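# Hand the bar to the other gripper, ending on red

## Task

Move the bar from the gripper now holding it into the opposite gripper, never setting it down on anything; it counts as done only when the receiving gripper is the sole one holding it and its grip is on the bar's red end.

## Robot and tools

Robot: two seven-joint Kinova Gen3 arms, left_arm and right_arm, each ending in a parallel two-finger gripper that opens to 50 mm. Cameras: cam_high, cam_low, cam_left_wrist, cam_right_wrist, all 896x504 pixels.

Frames. Scene frame: origin on the table surface midway between the nominal arm mounts, +x out over the table, +z up, left_arm on the +y side (these names do not match image left and right). The actual mounts sit at left_arm (-0.013, +0.290, 0) and right_arm (-0.014, -0.347, 0) m, each yawed very slightly. Every hand pose in a result (end_effector_position in metres, end_effector_quat_wxyz) is in that arm's own base frame. Commanded offsets are along the axes of the arm's current Hand target. On a gripper, +z points out along the fingers and the fingers open and close along x. end_effector_position is the spot between the pads; the fingertips sit 17.5 mm further out. Printed poses may be wrong by a few cm.

The row. Every motion command is built from rows of 18 numbers, each in [-1, 1], always all 18 even if one arm stays still: left dx, dy, dz, rx, ry, rz, left gripper position, force_limit, speed, then the same nine for the right arm. The six pose numbers are an offset, not a pose: they are measured from that arm's Hand target as it stood when the action or move began, along its own axes. Scale: 1.0 = 0.6 m of travel or 180 degrees; rx, ry, rz form a single rotation vector. Sending six zeros asks the arm to return to (or re-request) its Hand target. Repeating a nonzero offset in a later call moves the arm further again. The three gripper numbers are absolute settings, not offsets: position +1 = fully open, about -0.65 = pads touching, -1 = close until stopped by an object (use -1 to grasp); force_limit -1/0/+1 = about 20/102/185 N per pad; speed -1/0/+1 = 20/85/150 mm/s. Both start at +1. Resend the last gripper numbers to keep a gripper unchanged, because 0 is itself a setting. A new force_limit or speed only takes effect after the position number changes by 0.01 or more; to grip more gently, open first.

Tools.
- execute_actions(actions, cameras): actions is a list of actions; each action is a list of up to 15 rows, one per 1/30 s step, and a shorter table repeats its last row to fill 15 steps. Each row counts from the action's start pose, not from the previous row. An action lasts 0.5 s. An empty list returns the state plus all camera images.
- move(target, speed, blend, blocking, cameras): a straight-line path to one row, or through a list of up to 15 rows, all offsets counted from the same starting Hand targets. speed is in m/s, 0.002 to 0.5, default 0.25 (one value, or one per target). blend is in m, rounding corners; 0 stops at each point. The move is capped at 10 s and does not avoid obstacles or the other arm. Its result adds a move: line saying done, off_target, moving, held or fault, plus limits=paced (pose clipped) or limits=held (steps withheld). blocking=false returns after about 0.5 s while the move runs on.
- wait(seconds 0 to 10), stop() to brake a running move, zoom_image(camera, region [x0, y0, x1, y1] in pixels, at most 504 by 504) on the latest image, clear_fault(arm) after a reported torque fault, read_manual for licences, finished_scene(scene) to end the scene once the goal holds.

Results. Hand target is the last commanded pose after clipping; offsets count from it, and the gripper may rest short of it until the next command asks again. object_status: 0 moving, 1 blocked while opening, 2 blocked while closing (a grasp), 3 reached the set position or pads met (usually nothing held). Opening in mm is about (250 - position_measured) x 0.202. Tool commands, joint positions, velocities, torques (positive toward larger joint angle), motor temperatures and Flange force (outside force in gripper axes, including carried weight, somewhat noisy) are also reported; step readings list positions during actions.

Behaviour. Each control step limits the commanded orientation to 32 degrees from the measured one; big wrist turns can swing the elbow. A check refuses commands bringing one arm too close to the other, fingers excepted, but it cannot guarantee no contact. Joint speeds are capped near 1.39 or 1.22 rad/s.

Avoid: dropping the bar, letting it fall off the table, releasing it while it moves, fast impacts, and targets beyond a solid contact (the arms are stiff and will push hard). Never squeeze the other arm's fingers or let the arms press together; that can end the scene. Torque faults stop an arm until clear_fault. Motors heat when holding loads or straining; MOTOR HOT shows at 60 °C, and at 75 °C the arm sags for 30 s or more.

Each tool is called after "Request:" as name([rows], argument=value, ...), one row to a line, values as JSON.

## Session

Request:
execute_actions(actions=[])

Scene clock: 0.00 s.
left_arm: end_effector_position=(+0.4500, +0.0000, +0.1803) position_measured=3 object_status=3 end_effector_quat_wxyz=(+0.000, +0.707, +0.707, +0.000) | right_arm: end_effector_position=(+0.4611, +0.3906, +0.2071) position_measured=132 object_status=3 end_effector_quat_wxyz=(-0.037, +0.154, +0.966, +0.206)
Joint positions: left_arm=[-0.055 0.432 0 1.657 0 1.053 1.516] | right_arm=[-0.276 0.644 -0.482 1.352 -0.073 0.953 2.225]
Joint velocities: within noise
Joint torques (N m): no reading
Motor temperatures (°C): left_arm=[34 34 31 33 36 37 41] | right_arm=[31 32 33 34 42 40 41]
Flange force (N): no reading
Hand target: left_arm +0.4500, +0.0000, +0.1803; +0.000, +0.707, +0.707, +0.000 | right_arm +0.4611, +0.3907, +0.2071; -0.037, +0.154, +0.966, +0.206
Tool commands: left_gripper/position=+1.0 left_gripper/force_limit=+1.0 left_gripper/speed=+1.0 right_gripper/position=-0.027451 right_gripper/force_limit=+1.0 right_gripper/speed=+1.0

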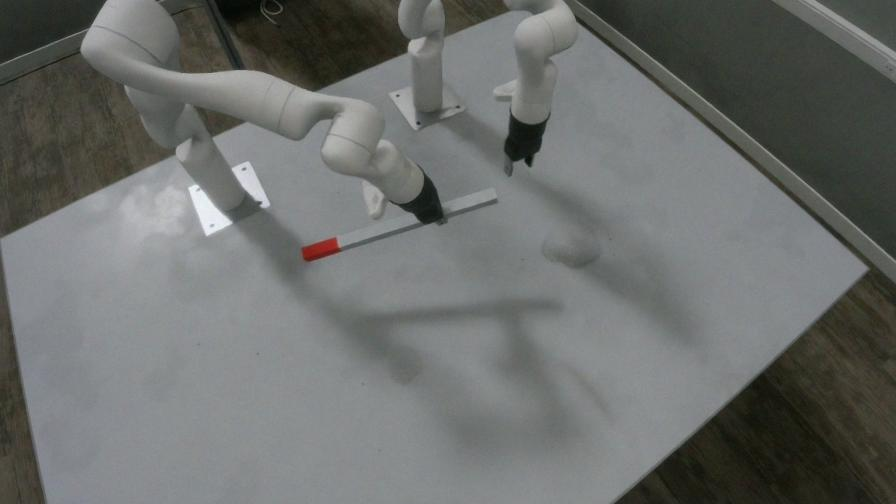

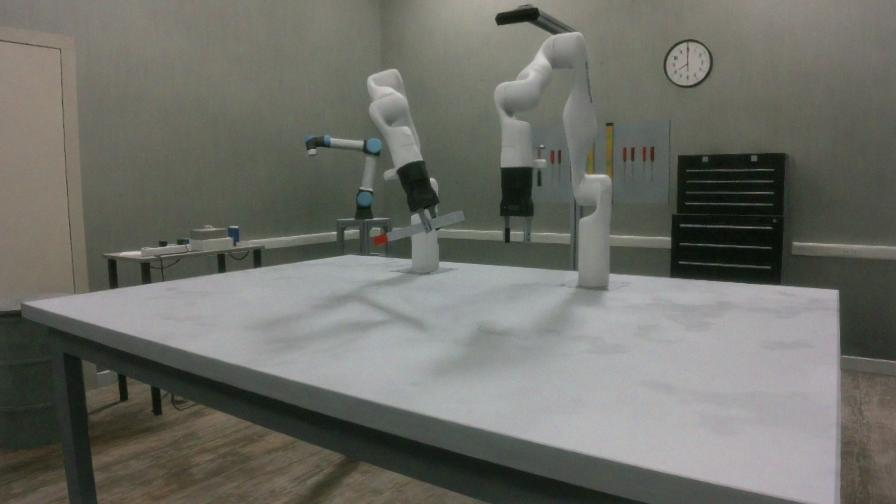

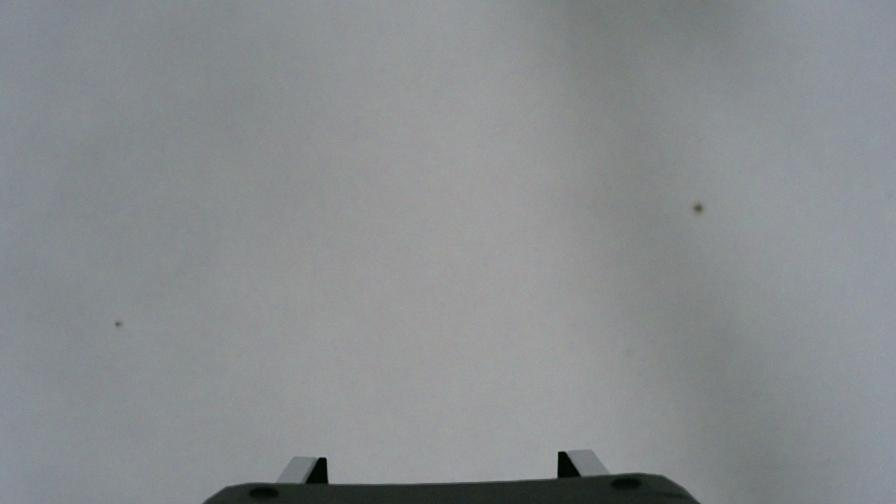

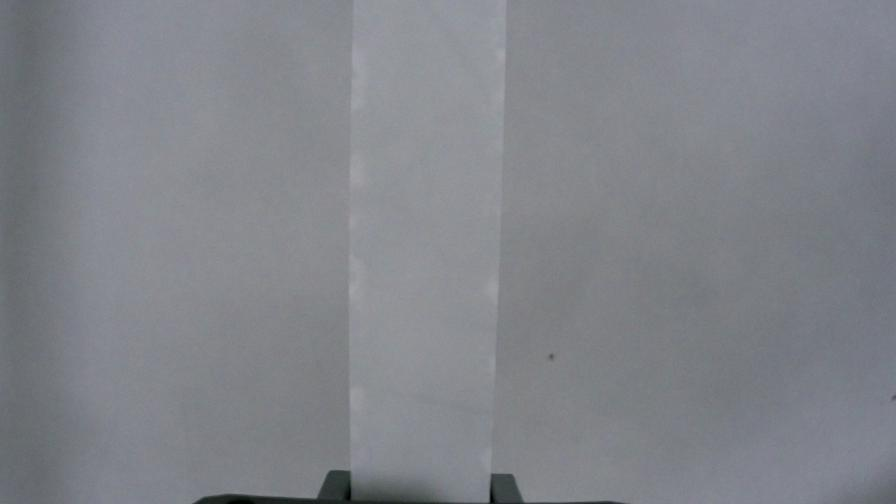

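Request:
move(target=[-0.118, 0.207, -0.108, 0, 0, -0.232, 1, 1, 1, 0.146, -0.078, 0.056, 0.1039, 0.1465, -0.8074, -0.027451, 1, 1], speed=0.5, cameras=["all"])

Scene clock: 6.90 s.
left_arm: end_effector_position=(+0.5742, -0.0708, +0.2451) position_measured=3 object_status=3 end_effector_quat_wxyz=(+0.000, +0.409, +0.913, +0.000) | right_arm: end_effector_position=(+0.3630, +0.3885, +0.1703) position_measured=132 object_status=3 end_effector_quat_wxyz=(-0.001, +0.907, -0.422, +0.000)
Joint positions: left_arm=[0.141 0.686 -0.133 0.996 0.085 1.465 2.328] | right_arm=[-0.382 0.769 -0.923 1.349 0.611 1.316 4.096]
Joint torques (N m): left_arm=[-0.3 -22.21 -0.14 -9.41 -0.08 -0.09 -0.15] | right_arm=[0.5 -22.45 -4.7 -9.04 -0.07 0.12 0.49]
Flange force (N): left_arm=[0.4 -1.3 -0.8] | right_arm=[-1.5 2.5 4.2]
Hand target: left_arm +0.5742, -0.0708, +0.2451; +0.000, +0.409, +0.913, +0.000 | right_arm +0.3630, +0.3885, +0.1703; -0.001, +0.907, -0.422, +0.000
Off the commanded pose: left_arm 0.000 m, 0 deg | right_arm 0.000 m, 0 deg.
move: done

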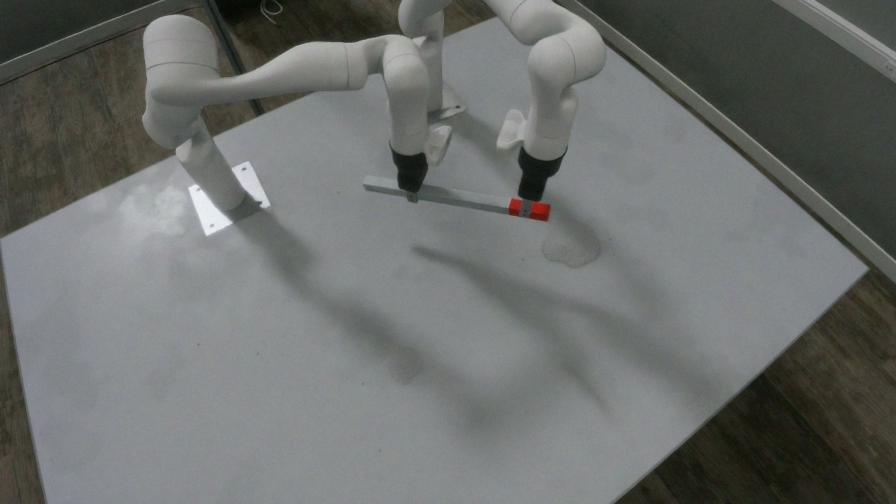

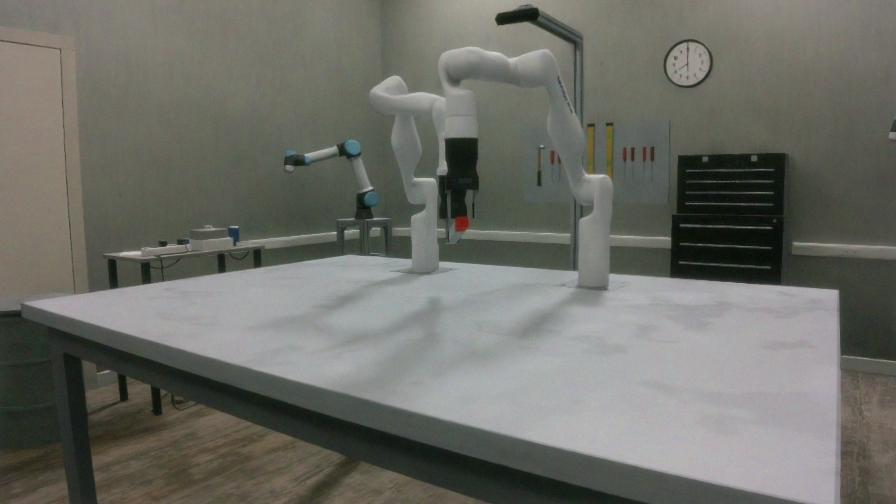

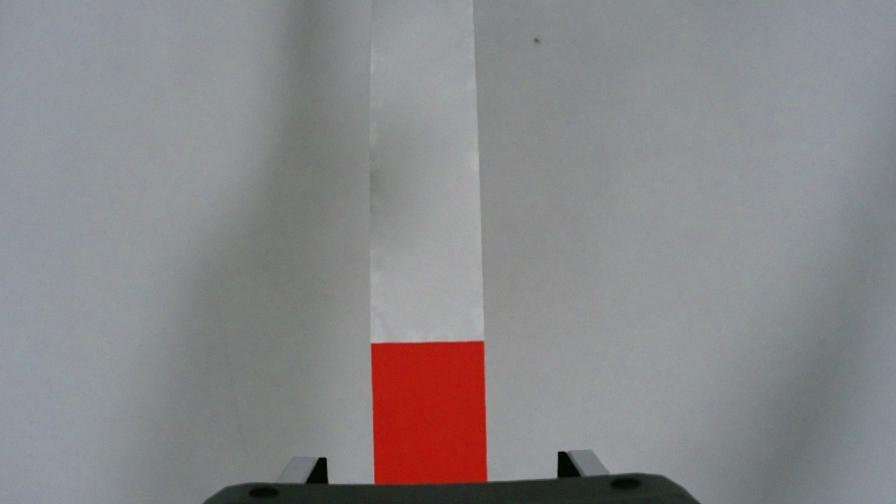

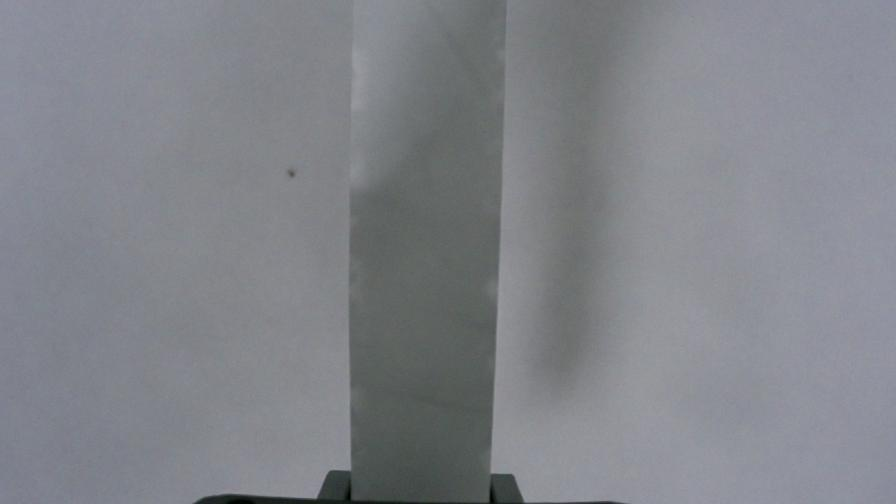

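Request:
move([
  [-0.004, 0, 0.036, 0, 0, 0, 1, 1, 1, 0, 0, 0, 0, 0, 0, -0.027451, 1, 1],
  [-0.004, 0, 0.036, 0, 0, 0, -1, 1, 0, 0, 0, 0, 0, 0, 0, -0.027451, 1, 1],
], speed=0.1, cameras=["cam_high", "cam_left_wrist"])

Scene clock: 12.07 s.
left_arm: end_effector_position=(+0.5758, -0.0726, +0.2235) position_measured=134 object_status=2 end_effector_quat_wxyz=(+0.000, +0.409, +0.913, +0.000) | right_arm: end_effector_position=(+0.3630, +0.3885, +0.1703) position_measured=132 object_status=3 end_effector_quat_wxyz=(-0.001, +0.907, -0.422, +0.000)
Joint positions: left_arm=[0.145 0.699 -0.134 1.04 0.087 1.407 2.328] | right_arm=[-0.382 0.769 -0.923 1.349 0.611 1.316 4.096]
Joint torques (N m): left_arm=[-0.29 -22.34 -0.07 -9.24 0.19 -0.04 0.07] | right_arm=[0.76 -22.53 -4.68 -9.41 -0.16 -0.04 0.32]
Flange force (N): left_arm=[0.4 -0.8 -1.0] | right_arm=[-1.6 2.9 4.5]
Hand target: left_arm +0.5758, -0.0726, +0.2236; +0.000, +0.409, +0.913, +0.000 | right_arm +0.3630, +0.3885, +0.1703; -0.001, +0.907, -0.422, +0.000
Off the commanded pose: left_arm 0.000 m, 0 deg | right_arm 0.000 m, 0 deg.
move: done
Images, in order (width x height): cam_high 896x504, cam_left_wrist 896x504.

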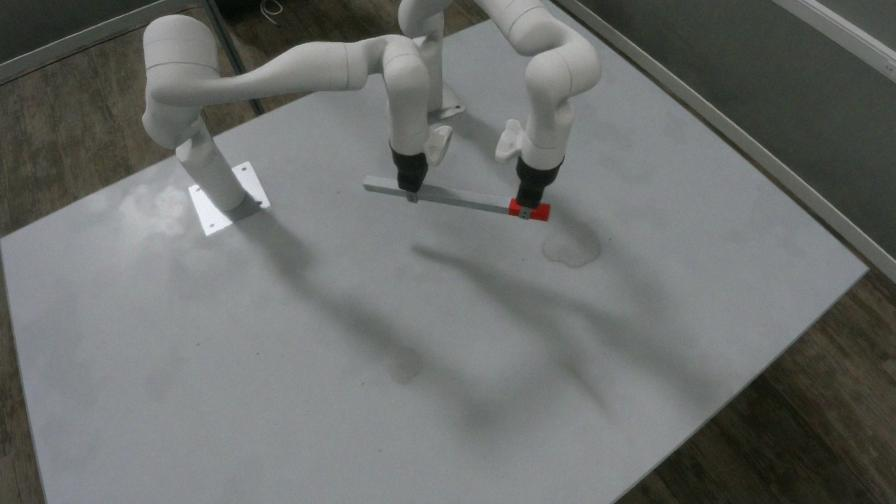

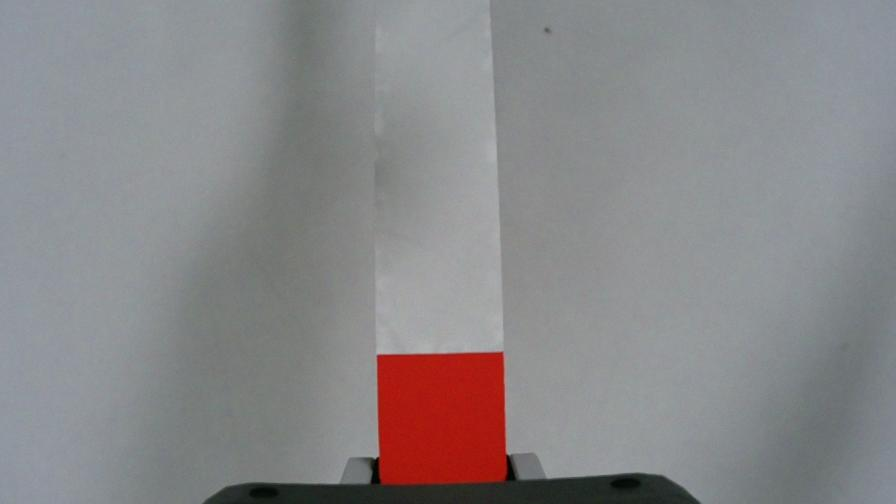

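Request:
move([
  [0,0,0,0,0,0,-1,1,0, 0,0,0,0,0,0,1,1,0],
  [0,0,0,0,0,0,-1,1,0, 0,0,-0.17,0,0,0,1,1,0],
], speed=0.25, cameras=["cam_high", "cam_low"])

Scene clock: 13.60 s.
left_arm: end_effector_position=(+0.5758, -0.0726, +0.2235) position_measured=134 object_status=2 end_effector_quat_wxyz=(+0.000, +0.409, +0.913, +0.000) | right_arm: end_effector_position=(+0.3629, +0.3884, +0.2723) position_measured=3 object_status=3 end_effector_quat_wxyz=(-0.001, +0.907, -0.422, +0.000)
Joint positions: left_arm=[0.145 0.699 -0.134 1.04 0.087 1.407 2.328] | right_arm=[-0.407 0.685 -0.954 1.132 0.543 1.567 4.174]
Joint torques (N m): left_arm=[-0.26 -23.26 0.06 -9.64 0.26 0.17 -0.16] | right_arm=[0.51 -20.96 -3.67 -8.99 -0.15 0.23 0.52]
Flange force (N): left_arm=[0.2 -1.1 0.9] | right_arm=[-1.7 2.1 2.4]
Hand target: left_arm +0.5758, -0.0726, +0.2235; +0.000, +0.409, +0.913, +0.000 | right_arm +0.3629, +0.3884, +0.2723; -0.001, +0.907, -0.422, +0.000
Off the commanded pose: left_arm 0.000 m, 0 deg | right_arm 0.000 m, 0 deg.
move: done
Images, in order (width x height): cam_high 896x504, cam_low 896x504.

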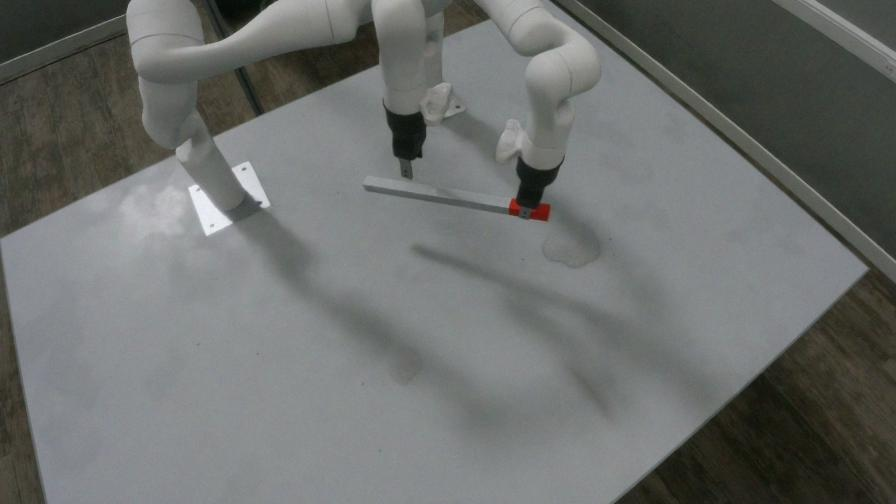

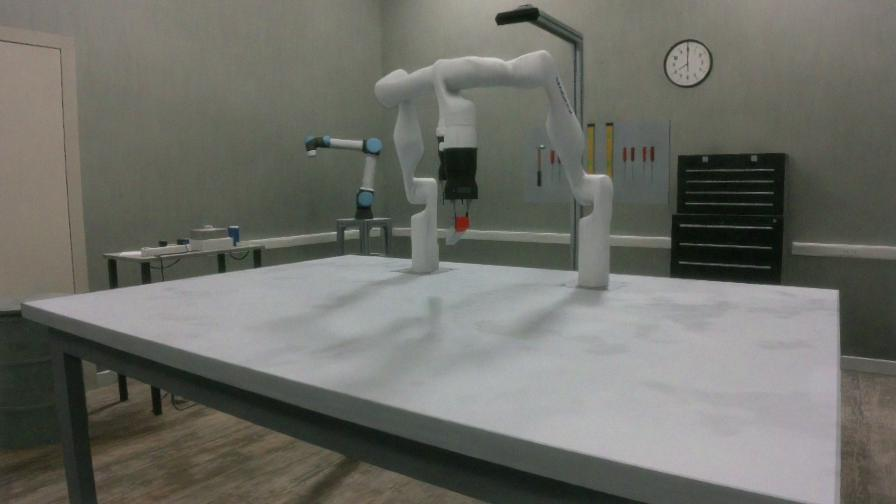

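The left gripper now holds the bar alone by its red end, and the right gripper has moved clear.

Request:
finished_scene(scene=1)

The scene is finished: the task was done.


## Next scene

The same job, from a new start.

Request:
execute_actions(actions=[])

Scene clock: 0.00 s.
left_arm: end_effector_position=(+0.4500, +0.0000, +0.1803) position_measured=3 object_status=3 end_effector_quat_wxyz=(+0.000, +0.707, +0.707, +0.000) | right_arm: end_effector_position=(+0.4553, +0.2751, +0.2397) position_measured=132 object_status=3 end_effector_quat_wxyz=(-0.095, +0.960, +0.257, +0.057)
Joint positions: left_arm=[-0.055 0.432 0 1.657 0 1.053 1.516] | right_arm=[-0.572 0.451 0.124 1.452 -0.244 1.101 0.154]
Joint velocities: within noise
Joint torques (N m): no reading
Motor temperatures (°C): left_arm=[34 34 31 33 36 37 41] | right_arm=[31 32 33 34 42 40 41]
Flange force (N): no reading
Hand target: left_arm +0.4500, +0.0000, +0.1803; +0.000, +0.707, +0.707, +0.000 | right_arm +0.4553, +0.2751, +0.2397; -0.095, +0.960, +0.257, +0.057
Tool commands: left_gripper/position=+1.0 left_gripper/force_limit=+1.0 left_gripper/speed=+1.0 right_gripper/position=-0.027451 right_gripper/force_limit=+1.0 right_gripper/speed=+1.0

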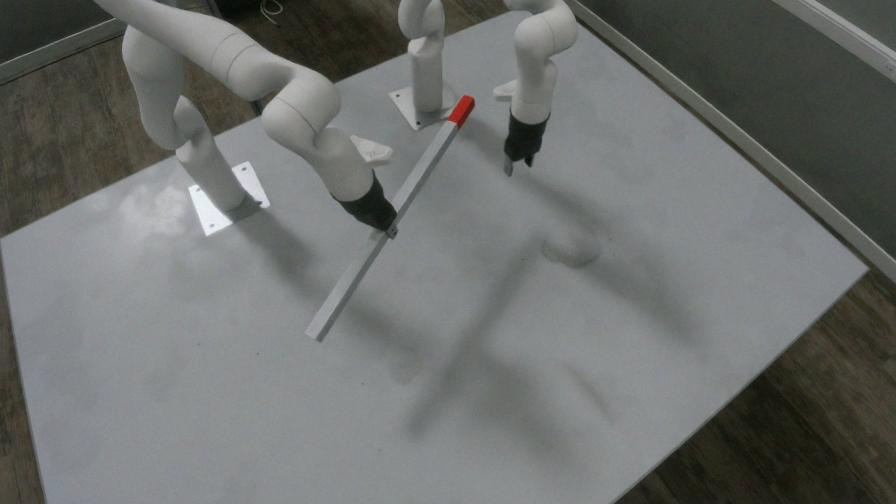

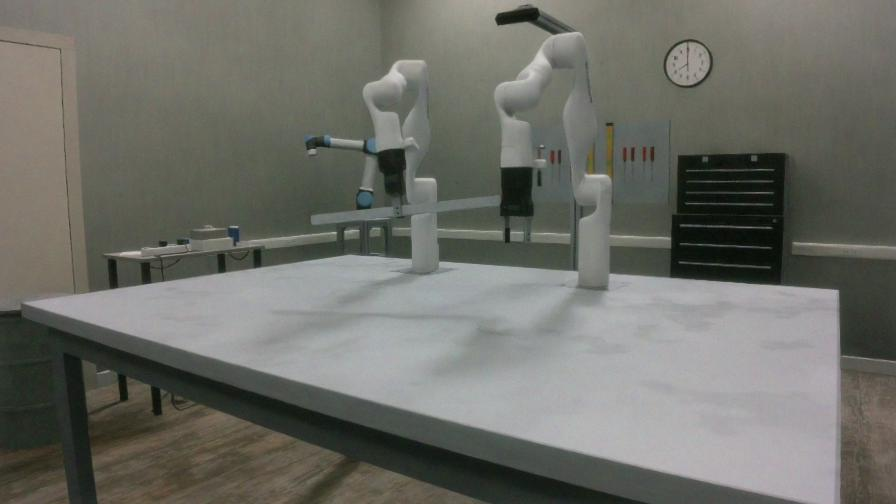

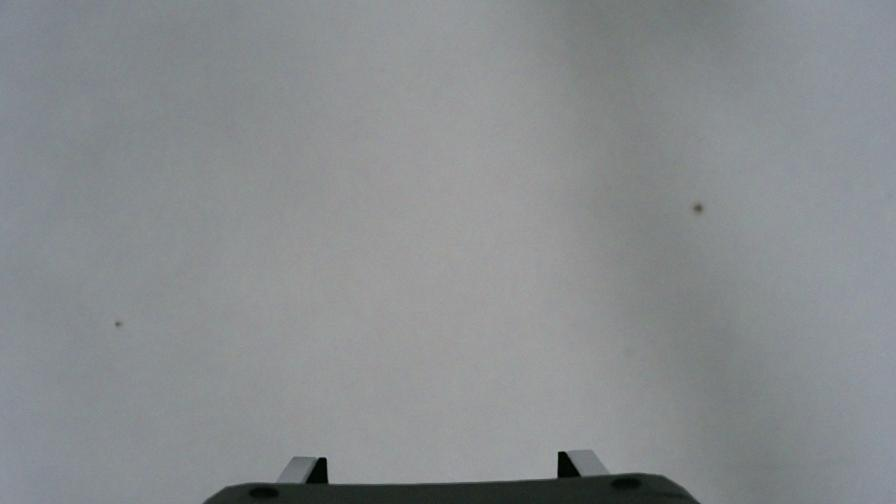

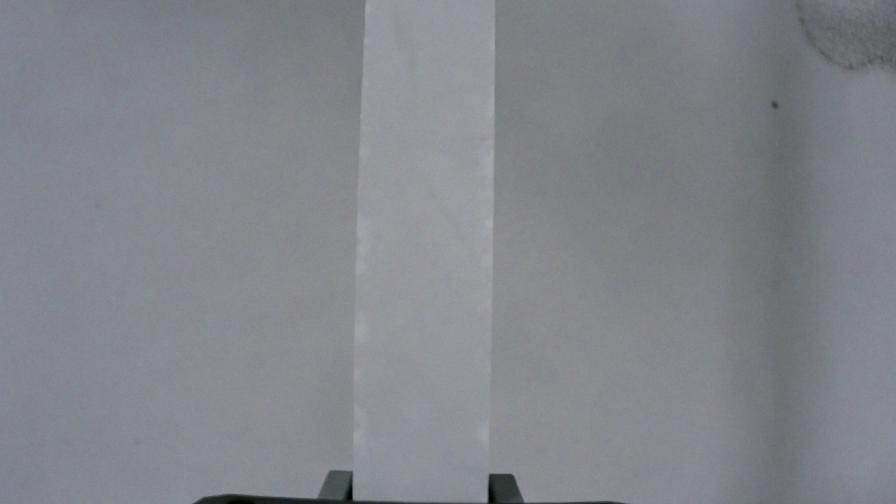

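Request:
move(target=[-0.0948, 0.1817, -0.1833, 0, 0, -0.3524, 1, 1, 1, -0.1302, -0.0168, 0.1005, -0.0706, -0.0214, 0.3222, -0.027451, 1, 1], speed=0.45, cameras=["all"])

Scene clock: 4.10 s.
left_arm: end_effector_position=(+0.5590, -0.0569, +0.2903) position_measured=3 object_status=3 end_effector_quat_wxyz=(+0.000, +0.230, +0.973, +0.000) | right_arm: end_effector_position=(+0.3866, +0.2588, +0.1701) position_measured=132 object_status=3 end_effector_quat_wxyz=(+0.000, +0.970, -0.244, +0.000)
Joint positions: left_arm=[0.15 0.633 -0.204 0.951 0.12 1.567 2.662] | right_arm=[-0.908 0.5 0.399 1.631 -0.216 1.054 -0.939]
Joint torques (N m): left_arm=[-0.28 -21.31 -0.35 -9.49 -0.04 -0.12 -0.15] | right_arm=[0.51 -23.07 3.5 -12.06 -0.48 -0.14 0.5]
Flange force (N): left_arm=[1.3 -1.3 -0.6] | right_arm=[-3.1 0.9 12.1]
Hand target: left_arm +0.5590, -0.0569, +0.2903; +0.000, +0.230, +0.973, +0.000 | right_arm +0.3866, +0.2588, +0.1701; +0.000, +0.970, -0.244, +0.000
Off the commanded pose: left_arm 0.000 m, 0 deg | right_arm 0.000 m, 0 deg.
move: done

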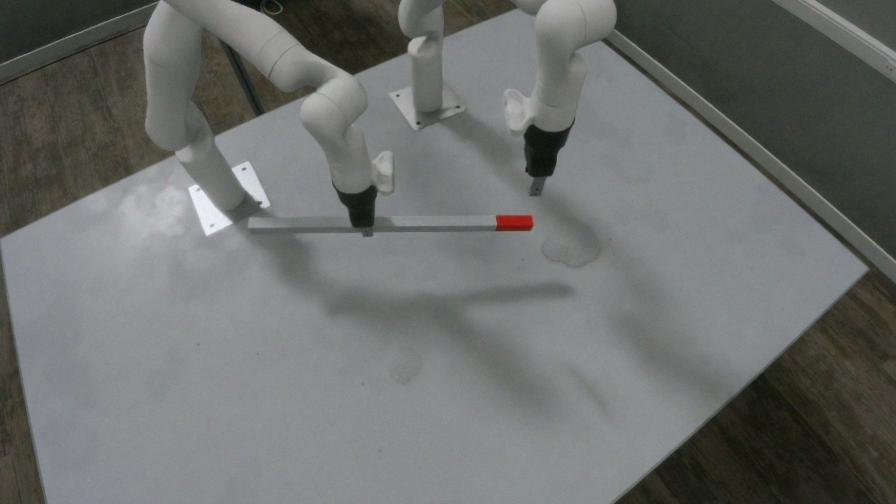

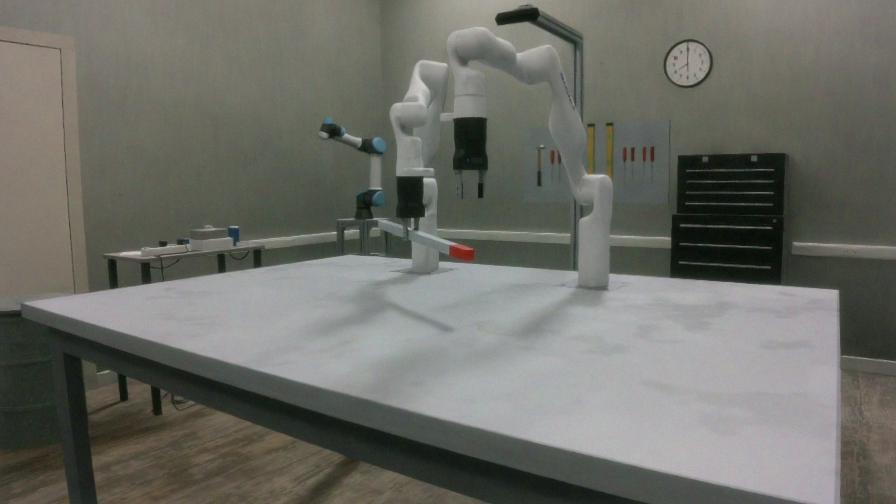

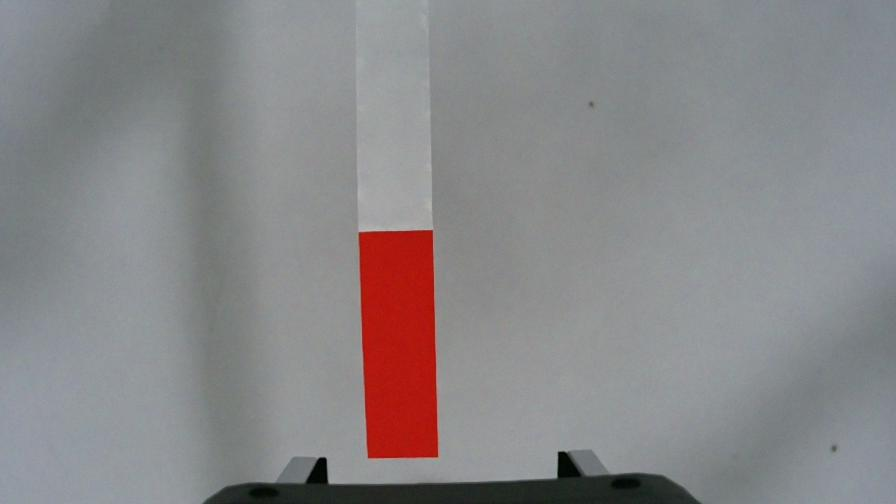

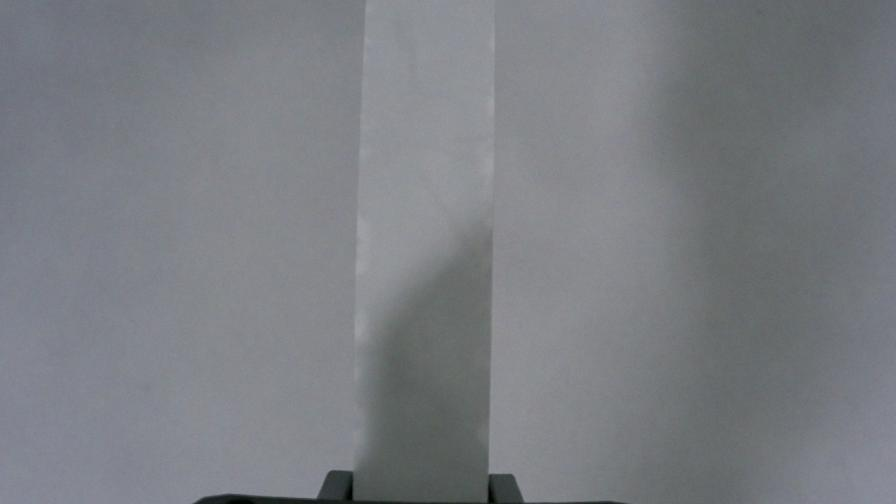

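Request:
move([
  [-0.024, -0.0567, 0.215, 0, 0, 0, 1, 1, 1, 0, 0, 0, 0, 0, 0, -0.027451, 1, 1],
  [-0.024, -0.0567, 0.215, 0, 0, 0, -1, 1, 0, 0, 0, 0, 0, 0, 0, -0.027451, 1, 1],
], speed=0.2, cameras=["cam_high", "cam_left_wrist"])

Scene clock: 7.33 s.
left_arm: end_effector_position=(+0.5566, -0.0938, +0.1613) position_measured=135 object_status=2 end_effector_quat_wxyz=(+0.000, +0.230, +0.973, +0.000) | right_arm: end_effector_position=(+0.3866, +0.2587, +0.1701) position_measured=132 object_status=3 end_effector_quat_wxyz=(+0.000, +0.970, -0.244, +0.000)
Joint positions: left_arm=[0.228 0.707 -0.2 1.237 0.138 1.21 2.704] | right_arm=[-0.908 0.5 0.399 1.631 -0.216 1.054 -0.939]
Joint torques (N m): left_arm=[-0.33 -22.06 -0.55 -9.33 0.39 -0.52 0.16] | right_arm=[-0.29 -23.08 2.71 -11.88 -0.81 0.09 0.64]
Flange force (N): left_arm=[2.0 -0.9 -1.3] | right_arm=[-1.5 1.0 12.1]
Hand target: left_arm +0.5567, -0.0937, +0.1613; +0.000, +0.230, +0.973, +0.000 | right_arm +0.3866, +0.2588, +0.1701; +0.000, +0.970, -0.244, +0.000
Off the commanded pose: left_arm 0.000 m, 0 deg | right_arm 0.000 m, 0 deg.
move: done
Images, in order (width x height): cam_high 896x504, cam_left_wrist 896x504.

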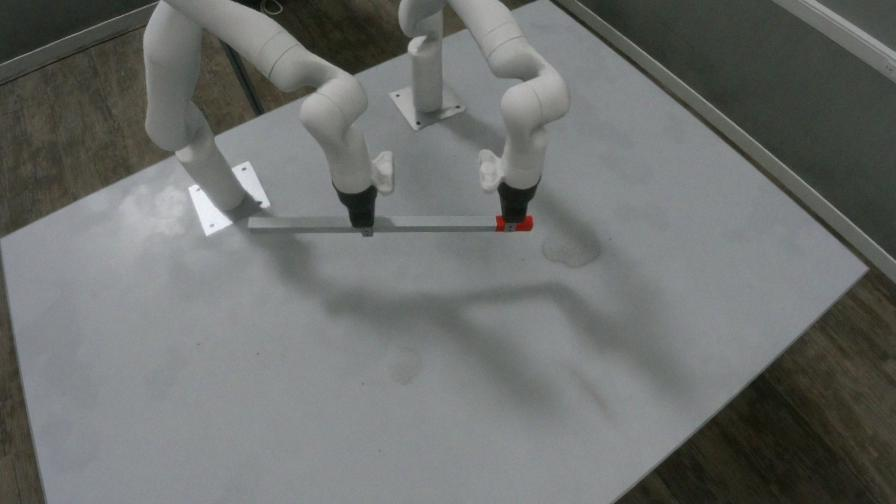

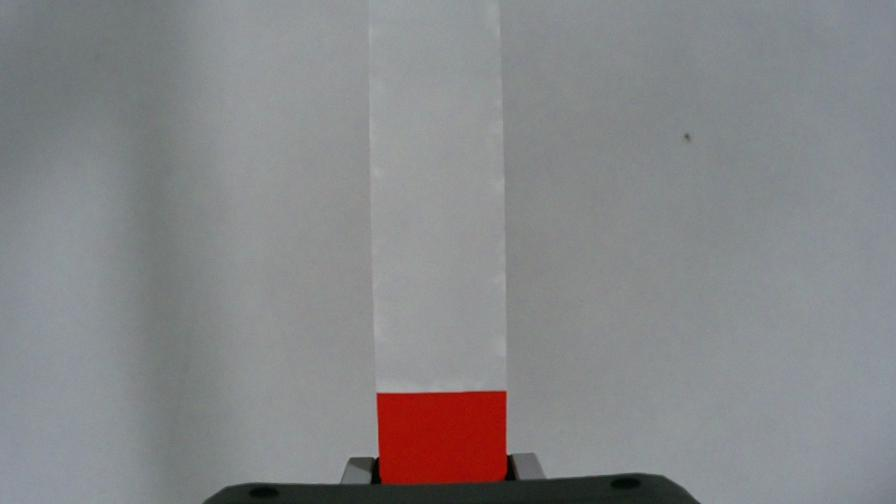

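Request:
move([
  [0,0,0,0,0,0,-1,1,0, 0,0,0,0,0,0,1,1,-0.3],
  [0,0,0,0,0,0,-1,1,0, 0,0,-0.17,0,0,0,1,1,-0.3],
], speed=0.25, cameras=["cam_high", "cam_low", "cam_left_wrist"])

Scene clock: 9.13 s.
left_arm: end_effector_position=(+0.5567, -0.0937, +0.1613) position_measured=135 object_status=2 end_effector_quat_wxyz=(+0.000, +0.230, +0.973, +0.000) | right_arm: end_effector_position=(+0.3866, +0.2587, +0.2721) position_measured=3 object_status=3 end_effector_quat_wxyz=(+0.000, +0.970, -0.244, +0.000)
Joint positions: left_arm=[0.228 0.707 -0.2 1.237 0.138 1.21 2.704] | right_arm=[-0.924 0.407 0.428 1.425 -0.17 1.346 -0.983]
Joint torques (N m): left_arm=[-0.29 -26.59 0.52 -10.65 1.98 0.87 -0.19] | right_arm=[0.5 -17.92 2.6 -9.95 -0.22 0.3 0.49]
Flange force (N): left_arm=[0.7 -1.1 8.0] | right_arm=[-2.4 -0.4 2.7]
Hand target: left_arm +0.5567, -0.0937, +0.1613; +0.000, +0.230, +0.973, +0.000 | right_arm +0.3866, +0.2588, +0.2721; +0.000, +0.970, -0.244, +0.000
Off the commanded pose: left_arm 0.000 m, 0 deg | right_arm 0.000 m, 0 deg.
move: done
Images, in order (width x height): cam_high 896x504, cam_low 896x504, cam_left_wrist 896x504.

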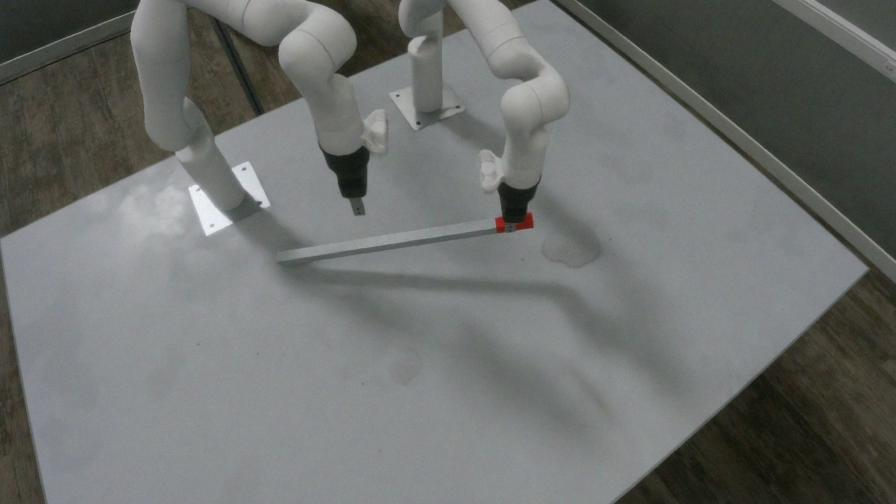

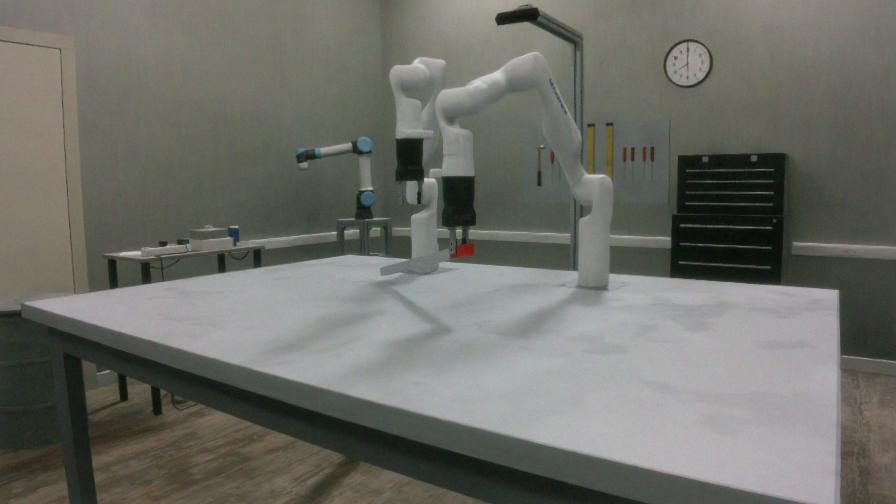

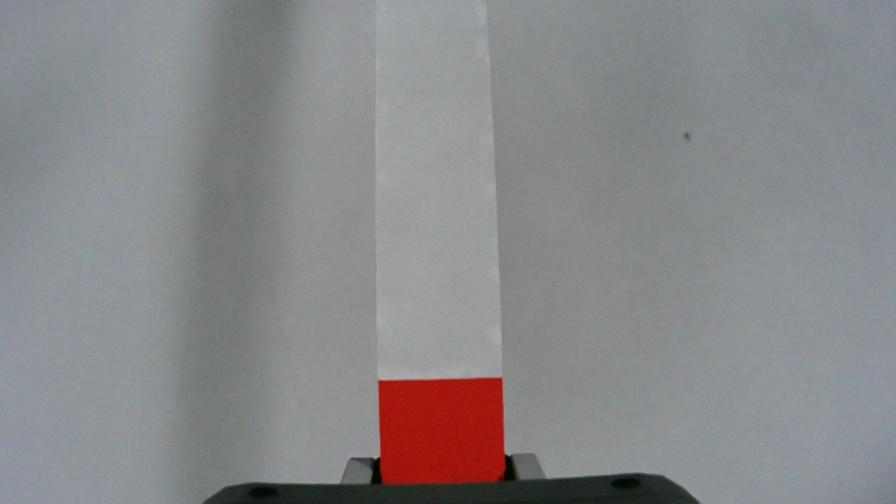

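Request:
zoom_image(camera="cam_low", region=[340, 200, 540, 320])

Request:
zoom_image(camera="cam_high", region=[230, 190, 400, 310])

Scaled by 2.520 from the camera's 896x504 image, which has a finer 1280x720 frame.

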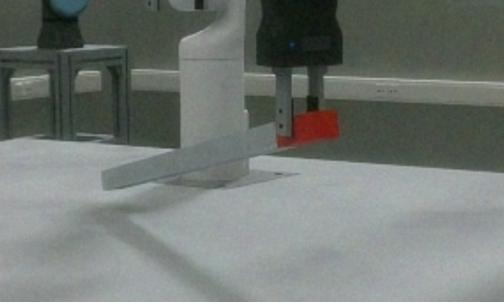

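Scaled by 2.965 from the camera's 896x504 image, which has a finer 1280x720 frame.

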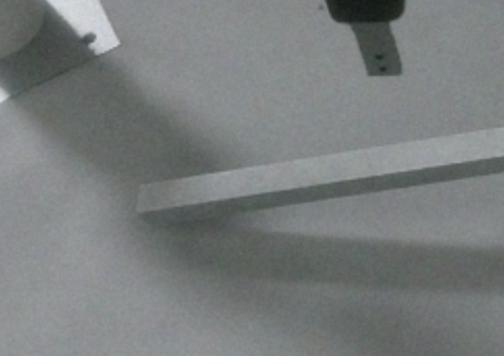

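Request:
move(target=[0,0,-0.13,0,0,0,-1,1,0, 0,0,0,0,0,0,1,1,-0.3], speed=0.08, cameras=["all"])

Scene clock: 11.00 s.
left_arm: end_effector_position=(+0.5567, -0.0937, +0.2394) position_measured=135 object_status=2 end_effector_quat_wxyz=(+0.000, +0.230, +0.973, +0.000) | right_arm: end_effector_position=(+0.3866, +0.2588, +0.2721) position_measured=3 object_status=3 end_effector_quat_wxyz=(+0.000, +0.970, -0.244, +0.000)
Joint positions: left_arm=[0.221 0.653 -0.201 1.079 0.123 1.42 2.72] | right_arm=[-0.924 0.407 0.428 1.425 -0.17 1.346 -0.983]
Joint torques (N m): left_arm=[-0.3 -26 0.57 -11.03 2.08 0.8 -0.19] | right_arm=[0.48 -17.59 2.62 -10.1 -0.2 0.23 0.5]
Flange force (N): left_arm=[0.1 -0.9 7.4] | right_arm=[-3.0 0.6 2.6]
Hand target: left_arm +0.5567, -0.0937, +0.2393; +0.000, +0.230, +0.973, +0.000 | right_arm +0.3866, +0.2588, +0.2721; +0.000, +0.970, -0.244, +0.000
Off the commanded pose: left_arm 0.000 m, 0 deg | right_arm 0.000 m, 0 deg.
move: done

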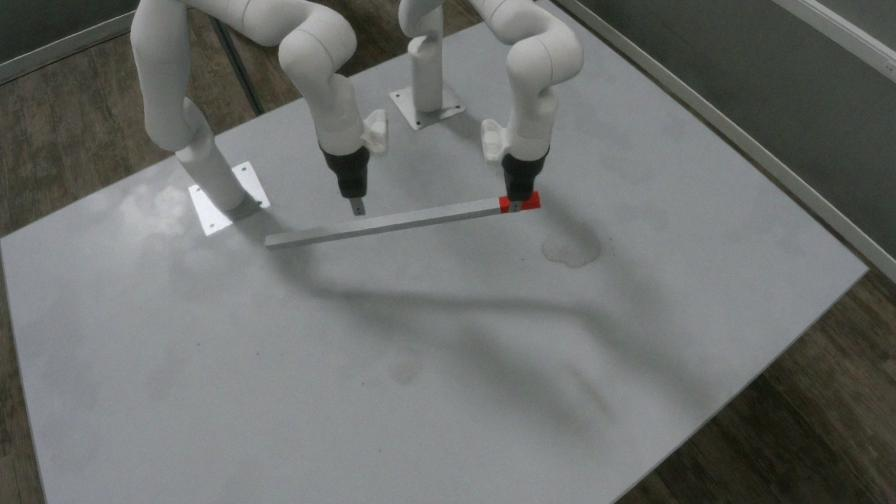

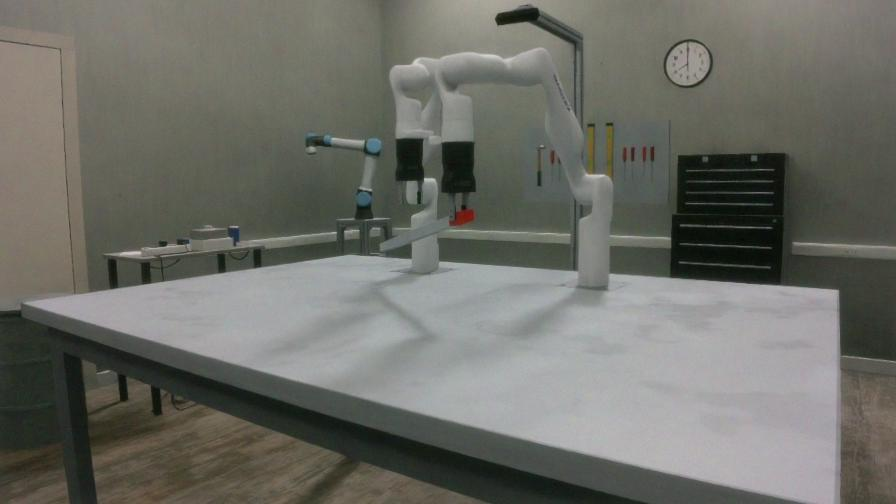

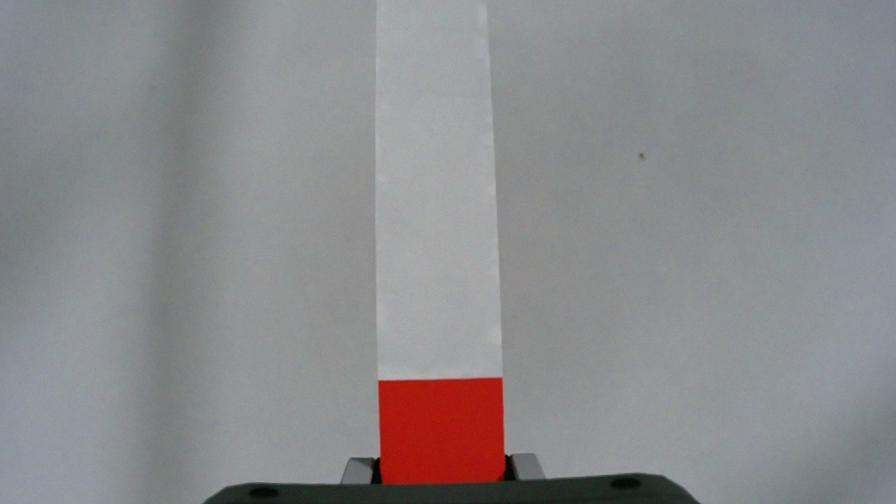

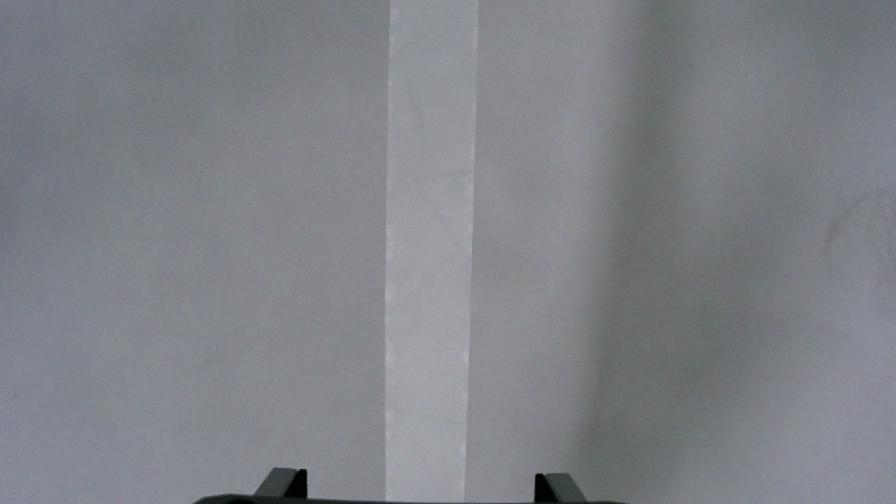

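Request:
finished_scene(scene=2)

The scene is finished: the task was done.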